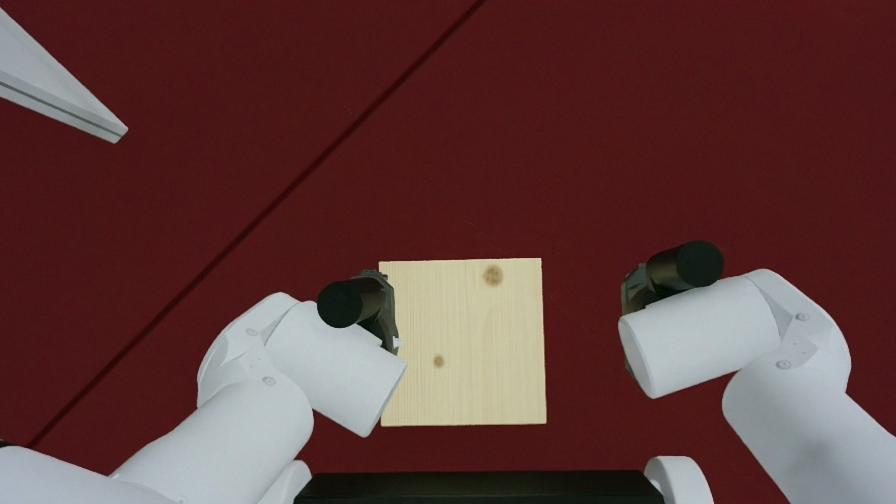

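move(
  target={"side":"left","x":0.248,"y":0.17,"z":0.255,"quat_wxyz":[1,0,0,0]},
  cameras=[],
)

move(
  target={"side":"right","x":0.248,"y":-0.17,"z":0.27,"quat_wxyz":[1,0,0,0]},
  cameras=["head_camera"],
)

move(
  joints={"torso_squat_rad":1.12,"torso_shift_rad":0.4},
)

Scene clock: 186.17 s.
Joint torques (N m): left_arm=[-4.4 -2.49 1.24 -1.98 -0.19 -0.62 0.06] | right_arm=[-4.71 0.94 0.04 -3.13 -0.23 0.04 0.26]
External joint torques (N m): left_arm=[-0.67 -1.4 1.39 -0.44 -0.2 -0.48 0.06] | right_arm=[0.46 1.21 0.04 0.12 -0.36 0.08 0.26]
Motor temperatures (°C): left_arm=[31 28 31 36 34 32 37] | right_arm=[34 30 31 30 35 36 34]
Wrist force (N): left_arm=[0.8 1.7 -8.2] | right_arm=[-0.5 1.7 -5.1]
Wrist torque (N m): left_arm=[-0.35 0.21 0.10] | right_arm=[-0.16 0.02 -0.03]
Wrist force, peak (N): left_arm=[-0.1 1.7 -9.0] | right_arm=[-0.3 2.1 -5.8]
move: done
base_odometry: x=+0.106 y=+1.326 heading=-0.762
lidar_m: 1.11 0.78 1.40 1.61 2.74 2.39 1.38 1.18 1.18 1.35 2.31 1.37
base_status: not commanded
joint_positions: torso_squat_rad=+0.800 torso_shift_rad=+0.200 torso_pitch_rad=+0.850 torso_yaw_rad=+0.000 left_shoulder_pitch_rad=-0.923 left_shoulder_roll_rad=+0.074 left_shoulder_yaw_rad=+0.034 left_elbow_rad=-0.267 left_forearm_roll_rad=-0.151 left_wrist_pitch_rad=+0.285 left_hand_roll_rad=+0.389 left_gripper_m=+0.099 right_shoulder_pitch_rad=-0.911 right_shoulder_roll_rad=-0.123 right_shoulder_yaw_rad=+0.050 right_elbow_rad=-0.516 right_forearm_roll_rad=-0.006 right_wrist_pitch_rad=+0.545 right_hand_roll_rad=-0.318 right_gripper_m=+0.099 head_pan_rad=+0.000 head_tilt_rad=+0.700
joint_status: all done
wheel_motors_off: 0
motor_effort: left_wheel=+10(10) right_wheel=-13(14)
chest: x=+0.1014 y=+0.0001 z=+0.9627 quat_wxyz=(+0.911, +0.000, +0.412, +0.000) (m; base frame)
left_hand: x=+0.2475 y=+0.1704 z=+0.2577 quat_wxyz=(+1.000, -0.006, -0.011, +0.000) (m; base frame)
left_hand_status: reached (checked arc, as near as the solve gets, planned for 0.3 s): 3 mm and 1.5 deg off.
right_hand: x=+0.2998 y=-0.1751 z=+0.2750 quat_wxyz=(+1.000, +0.000, +0.000, +0.000) (m; base frame)
pictures: none
No camera images: "cameras" was empty.

Scene clock: 186.93 s.
Joint torques (N m): left_arm=[-4 -1.84 1.37 -1.7 -0.13 -0.57 0.1] | right_arm=[-2.88 1.89 0.76 -3.48 -0.01 -0.21 -0.13]
External joint torques (N m): left_arm=[-0.26 -0.75 1.51 -0.15 -0.13 -0.43 0.1] | right_arm=[-0.6 1.13 0.59 -0.42 -0.13 -0.18 -0.13]
Motor temperatures (°C): left_arm=[31 28 31 36 34 32 37] | right_arm=[34 30 31 30 35 36 34]
Wrist force (N): left_arm=[1.1 1.4 -7.3] | right_arm=[-0.7 1.7 -5.3]
Wrist torque (N m): left_arm=[-0.29 0.26 0.11] | right_arm=[-0.20 0.03 -0.08]
Wrist force, peak (N): left_arm=[0.9 1.5 -8.4] | right_arm=[-2.9 0.6 -5.8]
move: done
base_odometry: x=+0.106 y=+1.326 heading=-0.762
lidar_m: 1.12 0.78 1.40 1.59 2.77 2.40 1.37 1.17 1.18 1.37 2.30 1.39
base_status: not commanded
joint_positions: torso_squat_rad=+0.800 torso_shift_rad=+0.200 torso_pitch_rad=+0.850 torso_yaw_rad=+0.000 left_shoulder_pitch_rad=-0.923 left_shoulder_roll_rad=+0.073 left_shoulder_yaw_rad=+0.034 left_elbow_rad=-0.267 left_forearm_roll_rad=-0.151 left_wrist_pitch_rad=+0.285 left_hand_roll_rad=+0.389 left_gripper_m=+0.099 right_shoulder_pitch_rad=-0.756 right_shoulder_roll_rad=-0.088 right_shoulder_yaw_rad=+0.076 right_elbow_rad=-0.637 right_forearm_roll_rad=+0.077 right_wrist_pitch_rad=+0.521 right_hand_roll_rad=-0.377 right_gripper_m=+0.099 head_pan_rad=+0.000 head_tilt_rad=+0.700
joint_status: all done
wheel_motors_off: 0
motor_effort: left_wheel=+9(10) right_wheel=-12(14)
chest: x=+0.1014 y=+0.0001 z=+0.9627 quat_wxyz=(+0.911, +0.000, +0.412, +0.000) (m; base frame)
left_hand: x=+0.2475 y=+0.1703 z=+0.2577 quat_wxyz=(+1.000, -0.006, -0.011, +0.000) (m; base frame)
right_hand: x=+0.2479 y=-0.1702 z=+0.2699 quat_wxyz=(+1.000, +0.001, +0.001, +0.000) (m; base frame)
right_hand_status: reached (checked arc, planned for 0.5 s): 0 mm and 0.1 deg off.
pictures: head_camera
camera_calibration:
head_camera: T_world_to_cam=[[-0.0245945, -0.999502, -0.0197932, 0.0270046], [-0.996646, 0.0260605, -0.0775787, 0.400591], [0.0780559, 0.0178188, -0.99679, 0.999074], [0, 0, 0, 1]] pos_world=[0.321928, -0.00125082, 1.02748]

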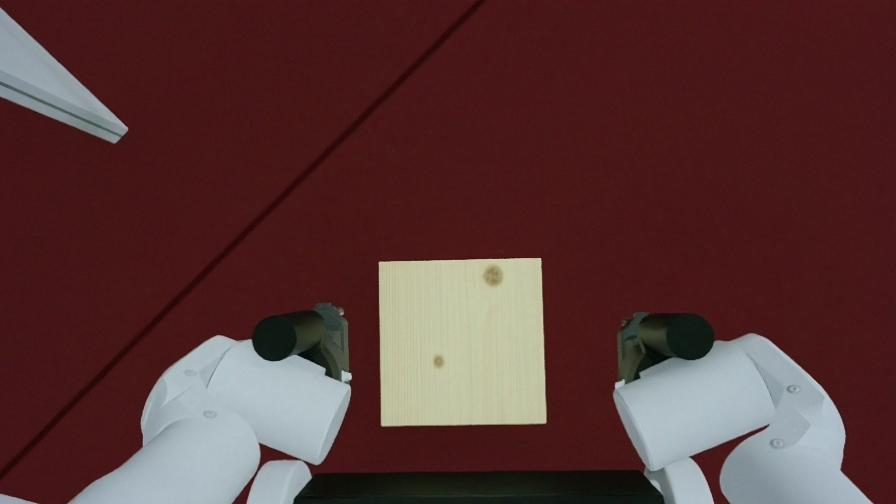

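Scene clock: 189.10 s.
Joint torques (N m): left_arm=[-4.11 -2.27 1.53 -1.76 -0.16 -0.49 0.06] | right_arm=[-2.72 1.62 0.44 -3.24 -0.01 0.04 -0.01]
External joint torques (N m): left_arm=[-0.36 -1.19 1.67 -0.21 -0.17 -0.36 0.06] | right_arm=[-0.43 0.86 0.26 -0.18 -0.13 0.08 -0.01]
Motor temperatures (°C): left_arm=[31 28 31 36 34 32 37] | right_arm=[34 30 31 30 35 36 34]
Wrist force (N): left_arm=[0.9 1.1 -7.6] | right_arm=[-0.4 1.9 -5.4]
Wrist torque (N m): left_arm=[-0.30 0.20 0.08] | right_arm=[-0.21 0.06 -0.06]
Wrist force, peak (N): left_arm=[0.5 1.0 -8.7] | right_arm=[-0.5 1.3 -5.9]
move: done
base_odometry: x=+0.106 y=+1.326 heading=-0.762
lidar_m: 1.10 0.78 1.39 1.61 2.75 2.41 1.37 1.17 1.17 1.36 2.31 1.38
base_status: not commanded
joint_positions: torso_squat_rad=+1.120 torso_shift_rad=+0.400 torso_pitch_rad=+0.849 torso_yaw_rad=+0.000 left_shoulder_pitch_rad=-0.923 left_shoulder_roll_rad=+0.073 left_shoulder_yaw_rad=+0.034 left_elbow_rad=-0.267 left_forearm_roll_rad=-0.151 left_wrist_pitch_rad=+0.285 left_hand_roll_rad=+0.389 left_gripper_m=+0.099 right_shoulder_pitch_rad=-0.756 right_shoulder_roll_rad=-0.088 right_shoulder_yaw_rad=+0.076 right_elbow_rad=-0.637 right_forearm_roll_rad=+0.077 right_wrist_pitch_rad=+0.521 right_hand_roll_rad=-0.377 right_gripper_m=+0.099 head_pan_rad=+0.000 head_tilt_rad=+0.700
joint_status: all done
wheel_motors_off: 0
motor_effort: left_wheel=+10(11) right_wheel=-12(14)
chest: x=+0.1231 y=+0.0000 z=+0.7658 quat_wxyz=(+0.911, +0.000, +0.412, +0.000) (m; base frame)
left_hand: x=+0.2697 y=+0.1702 z=+0.0608 quat_wxyz=(+1.000, -0.006, -0.011, +0.000) (m; base frame)
right_hand: x=+0.2701 y=-0.1702 z=+0.0730 quat_wxyz=(+1.000, +0.001, +0.001, +0.000) (m; base frame)
pictures: head_camera, left_wrist_camera, right_wrist_camera
camera_calibration:
head_camera: T_world_to_cam=[[-0.0245855, -0.999501, -0.0198068, 0.0236511], [-0.996599, 0.0260633, -0.0781758, 0.40743], [0.0786531, 0.0178175, -0.996743, 0.800966], [0, 0, 0, 1]] pos_world=[0.343627, -0.00125081, 0.830676]
left_wrist_camera: T_world_to_cam=[[0.999546, 0.0267643, 0.0138443, -0.275508], [0.0170989, -0.882093, 0.470765, 0.145934], [0.0248117, -0.470314, -0.88215, 0.199545], [0, 0, 0, 1]] pos_world=[0.267937, 0.22995, 0.111142]
right_wrist_camera: T_world_to_cam=[[-0.999272, -0.0288438, -0.0249669, 0.265547], [-0.0375301, 0.860665, 0.507786, 0.146604], [0.00684165, 0.508353, -0.861121, 0.219764], [0, 0, 0, 1]] pos_world=[0.269352, -0.230235, 0.12143]

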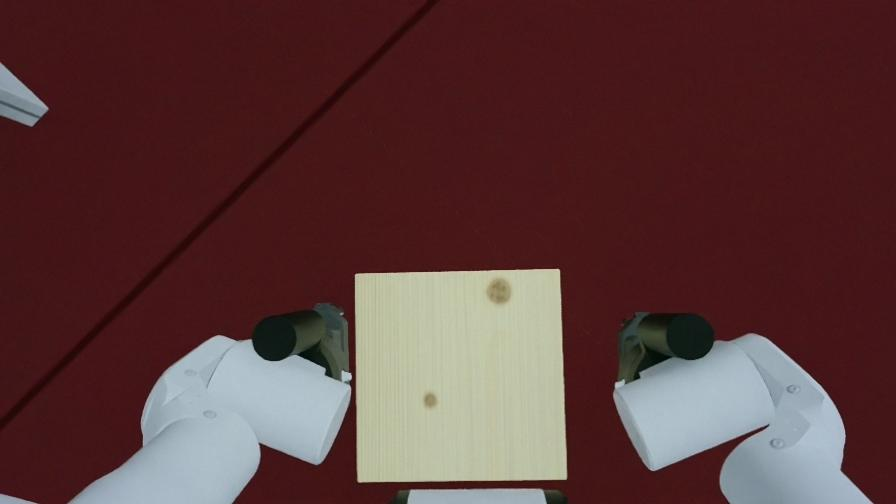

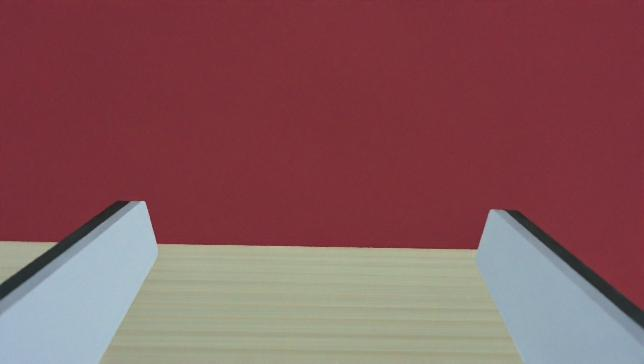

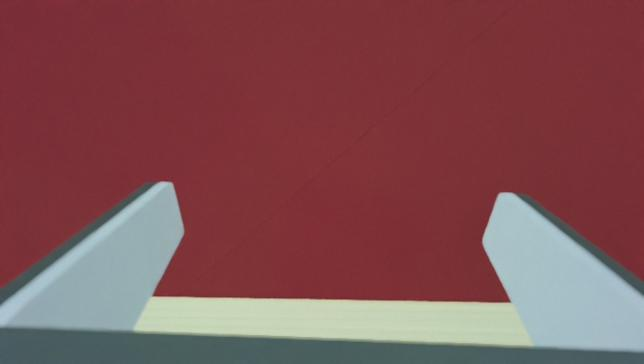

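move(
  target={"side":"left","x":0.268,"y":0.145,"z":0.072,"quat_wxyz":[1,0,0,0]},
  cameras=["left_wrist_camera"],
)

move(
  target={"side":"right","x":0.268,"y":-0.145,"z":0.078,"quat_wxyz":[1,0,0,0]},
  cameras=["right_wrist_camera"],
)

Scene clock: 193.20 s.
Joint torques (N m): left_arm=[-3.57 -5.89 -1.45 -3.38 0.61 -0.83 0.44] | right_arm=[-2.7 2.05 0.68 -3.11 -0.1 -0.08 0.01]
External joint torques (N m): left_arm=[-0.39 -3.28 -0.92 -0.41 0.61 -0.77 0.44] | right_arm=[-0.41 1.29 0.51 -0.05 -0.22 -0.04 0.01]
Motor temperatures (°C): left_arm=[31 28 31 36 34 32 37] | right_arm=[34 30 31 30 35 36 34]
Wrist force (N): left_arm=[0.8 2.9 -8.0] | right_arm=[-0.7 1.4 -5.3]
Wrist torque (N m): left_arm=[-0.17 0.20 -0.07] | right_arm=[-0.13 0.02 -0.06]
Wrist force, peak (N): left_arm=[-2.5 11.1 -10.3] | right_arm=[-0.4 1.5 -6.0]
move: done
base_odometry: x=+0.106 y=+1.326 heading=-0.762
lidar_m: 1.11 0.78 1.40 1.60 2.74 2.39 1.38 1.18 1.18 1.35 2.32 1.37
base_status: not commanded
joint_positions: torso_squat_rad=+1.120 torso_shift_rad=+0.400 torso_pitch_rad=+0.849 torso_yaw_rad=+0.000 left_shoulder_pitch_rad=-0.807 left_shoulder_roll_rad=+0.016 left_shoulder_yaw_rad=-0.003 left_elbow_rad=-0.554 left_forearm_roll_rad=-0.244 left_wrist_pitch_rad=+0.505 left_hand_roll_rad=+0.461 left_gripper_m=+0.099 right_shoulder_pitch_rad=-0.756 right_shoulder_roll_rad=-0.088 right_shoulder_yaw_rad=+0.076 right_elbow_rad=-0.638 right_forearm_roll_rad=+0.077 right_wrist_pitch_rad=+0.521 right_hand_roll_rad=-0.377 right_gripper_m=+0.099 head_pan_rad=+0.000 head_tilt_rad=+0.700
joint_status: all done
wheel_motors_off: 0
motor_effort: left_wheel=+10(11) right_wheel=-13(14)
chest: x=+0.1231 y=+0.0000 z=+0.7658 quat_wxyz=(+0.911, +0.000, +0.412, +0.000) (m; base frame)
left_hand: x=+0.2682 y=+0.1459 z=+0.0723 quat_wxyz=(+1.000, +0.007, +0.003, +0.000) (m; base frame)
left_hand_status: reached (checked arc, planned for 0.6 s): 1 mm and 0.9 deg off.
right_hand: x=+0.2701 y=-0.1701 z=+0.0730 quat_wxyz=(+1.000, +0.001, +0.001, +0.000) (m; base frame)
pictures: left_wrist_camera
camera_calibration:
left_wrist_camera: T_world_to_cam=[[0.999502, 0.0277951, -0.0149147, -0.271611], [0.0315297, -0.894451, 0.446054, 0.118889], [-0.00094233, -0.446302, -0.894882, 0.202503], [0, 0, 0, 1]] pos_world=[0.267918, 0.204267, 0.124135]

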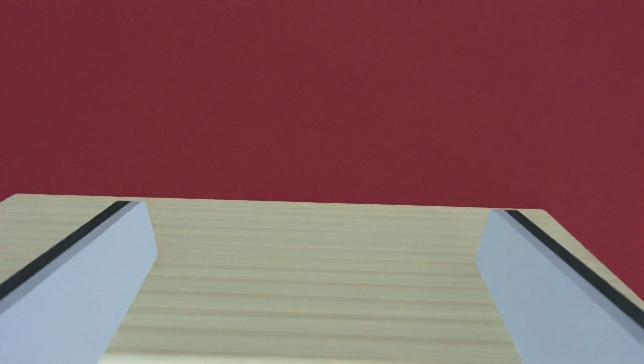

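Scene clock: 194.00 s.
Joint torques (N m): left_arm=[-3.58 -5.65 -1.12 -3.18 0.54 -0.83 0.39] | right_arm=[-0.94 2.24 0.71 -3.34 -0.16 0.18 0.2]
External joint torques (N m): left_arm=[-0.4 -3.03 -0.59 -0.22 0.54 -0.77 0.39] | right_arm=[1.45 0.2 0.24 -0.04 -0.29 0.21 0.2]
Motor temperatures (°C): left_arm=[31 28 31 36 34 32 37] | right_arm=[34 30 31 30 35 36 34]
Wrist force (N): left_arm=[0.6 4.7 -8.7] | right_arm=[0.0 1.3 -5.5]
Wrist torque (N m): left_arm=[-0.35 0.17 -0.10] | right_arm=[-0.12 0.09 -0.06]
Wrist force, peak (N): left_arm=[0.6 4.7 -8.7] | right_arm=[-0.2 3.4 -5.1]
move: done
base_odometry: x=+0.106 y=+1.326 heading=-0.762
lidar_m: 1.18 0.78 1.40 1.58 2.76 2.40 1.37 1.18 1.17 1.35 2.30 1.39
base_status: not commanded
joint_positions: torso_squat_rad=+1.120 torso_shift_rad=+0.400 torso_pitch_rad=+0.849 torso_yaw_rad=+0.000 left_shoulder_pitch_rad=-0.807 left_shoulder_roll_rad=+0.016 left_shoulder_yaw_rad=-0.003 left_elbow_rad=-0.554 left_forearm_roll_rad=-0.244 left_wrist_pitch_rad=+0.505 left_hand_roll_rad=+0.461 left_gripper_m=+0.099 right_shoulder_pitch_rad=-0.746 right_shoulder_roll_rad=-0.041 right_shoulder_yaw_rad=+0.085 right_elbow_rad=-0.673 right_forearm_roll_rad=+0.168 right_wrist_pitch_rad=+0.555 right_hand_roll_rad=-0.455 right_gripper_m=+0.099 head_pan_rad=+0.000 head_tilt_rad=+0.700
joint_status: all done
wheel_motors_off: 0
motor_effort: left_wheel=+10(10) right_wheel=-15(16)
chest: x=+0.1231 y=+0.0000 z=+0.7658 quat_wxyz=(+0.911, +0.000, +0.412, +0.000) (m; base frame)
left_hand: x=+0.2682 y=+0.1459 z=+0.0723 quat_wxyz=(+1.000, +0.007, +0.003, +0.000) (m; base frame)
right_hand: x=+0.2682 y=-0.1449 z=+0.0778 quat_wxyz=(+1.000, +0.000, +0.000, +0.000) (m; base frame)
right_hand_status: reached (checked arc, planned for 0.3 s): 0 mm and 0.0 deg off.
pictures: right_wrist_camera
camera_calibration:
right_wrist_camera: T_world_to_cam=[[-0.99924, -0.0287869, -0.0262765, 0.264675], [-0.0381389, 0.861151, 0.506916, 0.122611], [0.00803544, 0.507533, -0.861595, 0.210569], [0, 0, 0, 1]] pos_world=[0.267458, -0.204839, 0.126226]

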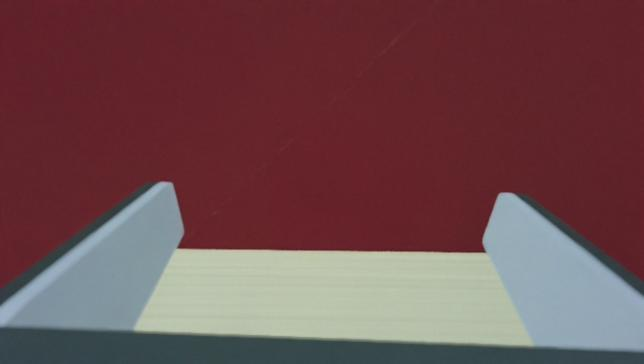

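move(
  target={"side":"left","x":0.256,"y":0.148,"z":0.072,"quat_wxyz":[0.99994,0,0,-0.0105]},
  cameras=["left_wrist_camera"],
)

move(
  target={"side":"right","x":0.256,"y":-0.132,"z":0.078,"quat_wxyz":[0.99994,0,0,-0.0105]},
  cameras=["right_wrist_camera"],
)

Scene clock: 197.67 s.
Joint torques (N m): left_arm=[-2.41 -3.47 -1.38 -3.27 0.01 -0.49 0.05] | right_arm=[-0.9 2.31 0.34 -3.46 -0.05 0.06 0.16]
External joint torques (N m): left_arm=[-0.07 -0.86 -0.82 -0.33 0 -0.41 0.05] | right_arm=[1.49 0.28 -0.12 -0.16 -0.17 0.1 0.16]
Motor temperatures (°C): left_arm=[31 28 31 36 34 32 37] | right_arm=[34 30 31 30 35 36 34]
Wrist force (N): left_arm=[1.2 1.3 -7.7] | right_arm=[-0.7 1.7 -5.5]
Wrist torque (N m): left_arm=[-0.30 0.22 0.10] | right_arm=[-0.17 -0.01 -0.08]
Wrist force, peak (N): left_arm=[0.4 4.6 -8.6] | right_arm=[-0.9 1.6 -6.0]
move: done
base_odometry: x=+0.106 y=+1.326 heading=-0.762
lidar_m: 1.17 0.78 1.39 1.60 2.75 2.39 1.37 1.18 1.17 1.35 2.32 1.39
base_status: not commanded
joint_positions: torso_squat_rad=+1.120 torso_shift_rad=+0.400 torso_pitch_rad=+0.849 torso_yaw_rad=+0.000 left_shoulder_pitch_rad=-0.759 left_shoulder_roll_rad=+0.017 left_shoulder_yaw_rad=-0.015 left_elbow_rad=-0.594 left_forearm_roll_rad=-0.229 left_wrist_pitch_rad=+0.491 left_hand_roll_rad=+0.425 left_gripper_m=+0.099 right_shoulder_pitch_rad=-0.746 right_shoulder_roll_rad=-0.041 right_shoulder_yaw_rad=+0.085 right_elbow_rad=-0.673 right_forearm_roll_rad=+0.168 right_wrist_pitch_rad=+0.555 right_hand_roll_rad=-0.455 right_gripper_m=+0.099 head_pan_rad=+0.000 head_tilt_rad=+0.700
joint_status: all done
wheel_motors_off: 0
motor_effort: left_wheel=+11(13) right_wheel=-14(14)
chest: x=+0.1231 y=+0.0000 z=+0.7658 quat_wxyz=(+0.911, +0.000, +0.412, +0.000) (m; base frame)
left_hand: x=+0.2561 y=+0.1479 z=+0.0714 quat_wxyz=(+1.000, +0.002, +0.001, -0.010) (m; base frame)
left_hand_status: reached (checked arc, planned for 0.3 s): 1 mm and 0.3 deg off.
right_hand: x=+0.2682 y=-0.1449 z=+0.0778 quat_wxyz=(+1.000, +0.000, +0.000, +0.000) (m; base frame)
pictures: left_wrist_camera
camera_calibration:
left_wrist_camera: T_world_to_cam=[[0.999923, 0.00680561, -0.0103562, -0.256812], [0.0107737, -0.890361, 0.455128, 0.125479], [-0.00612337, -0.455205, -0.890366, 0.204985], [0, 0, 0, 1]] pos_world=[0.256696, 0.206779, 0.122743]

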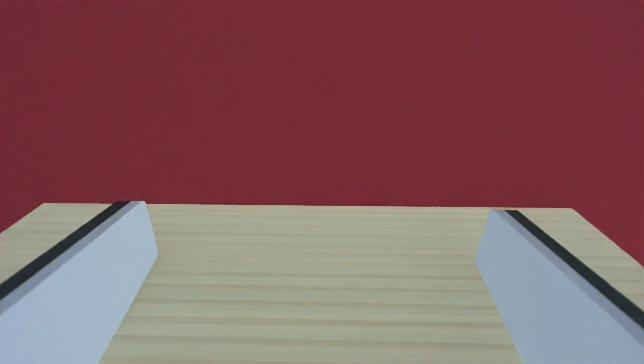

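Scene clock: 198.20 s.
Joint torques (N m): left_arm=[-2.76 -3.18 -1.08 -3.17 0.18 -0.36 -0.05] | right_arm=[-1.2 2.98 0.01 -3.49 -0.05 -0.02 0.14]
External joint torques (N m): left_arm=[-0.42 -0.56 -0.52 -0.24 0.17 -0.29 -0.05] | right_arm=[0.79 0.18 -0.64 -0.3 -0.17 0.01 0.14]
Motor temperatures (°C): left_arm=[31 28 31 36 34 32 37] | right_arm=[34 30 31 30 35 36 34]
Wrist force (N): left_arm=[0.6 1.4 -8.1] | right_arm=[-0.6 1.3 -5.2]
Wrist torque (N m): left_arm=[-0.31 0.13 0.07] | right_arm=[-0.15 0.03 -0.08]
Wrist force, peak (N): left_arm=[0.3 1.8 -8.5] | right_arm=[-1.3 3.1 -6.0]
move: done
base_odometry: x=+0.106 y=+1.326 heading=-0.762
lidar_m: 1.27 0.78 1.39 1.60 2.75 2.41 1.39 1.18 1.18 1.35 2.32 1.37
base_status: not commanded
joint_positions: torso_squat_rad=+1.120 torso_shift_rad=+0.400 torso_pitch_rad=+0.849 torso_yaw_rad=+0.000 left_shoulder_pitch_rad=-0.759 left_shoulder_roll_rad=+0.017 left_shoulder_yaw_rad=-0.015 left_elbow_rad=-0.594 left_forearm_roll_rad=-0.229 left_wrist_pitch_rad=+0.491 left_hand_roll_rad=+0.425 left_gripper_m=+0.099 right_shoulder_pitch_rad=-0.727 right_shoulder_roll_rad=-0.009 right_shoulder_yaw_rad=+0.083 right_elbow_rad=-0.675 right_forearm_roll_rad=+0.224 right_wrist_pitch_rad=+0.546 right_hand_roll_rad=-0.511 right_gripper_m=+0.099 head_pan_rad=+0.000 head_tilt_rad=+0.700
joint_status: all done
wheel_motors_off: 0
motor_effort: left_wheel=+10(11) right_wheel=-14(14)
chest: x=+0.1231 y=+0.0000 z=+0.7658 quat_wxyz=(+0.911, +0.000, +0.412, +0.000) (m; base frame)
left_hand: x=+0.2561 y=+0.1478 z=+0.0714 quat_wxyz=(+1.000, +0.002, +0.001, -0.010) (m; base frame)
right_hand: x=+0.2563 y=-0.1319 z=+0.0780 quat_wxyz=(+1.000, +0.002, +0.001, -0.010) (m; base frame)
right_hand_status: reached (checked arc, planned for 0.2 s): 0 mm and 0.3 deg off.
pictures: right_wrist_camera
camera_calibration:
right_wrist_camera: T_world_to_cam=[[-0.99966, -0.00841067, -0.0246623, 0.255842], [-0.0198267, 0.859659, 0.510483, 0.105709], [0.0169076, 0.510798, -0.859534, 0.202297], [0, 0, 0, 1]] pos_world=[0.25443, -0.192055, 0.126228]

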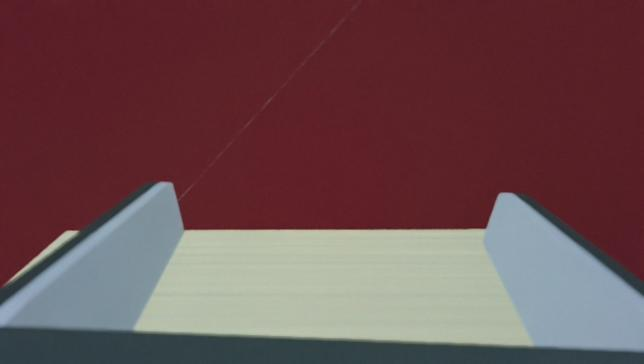

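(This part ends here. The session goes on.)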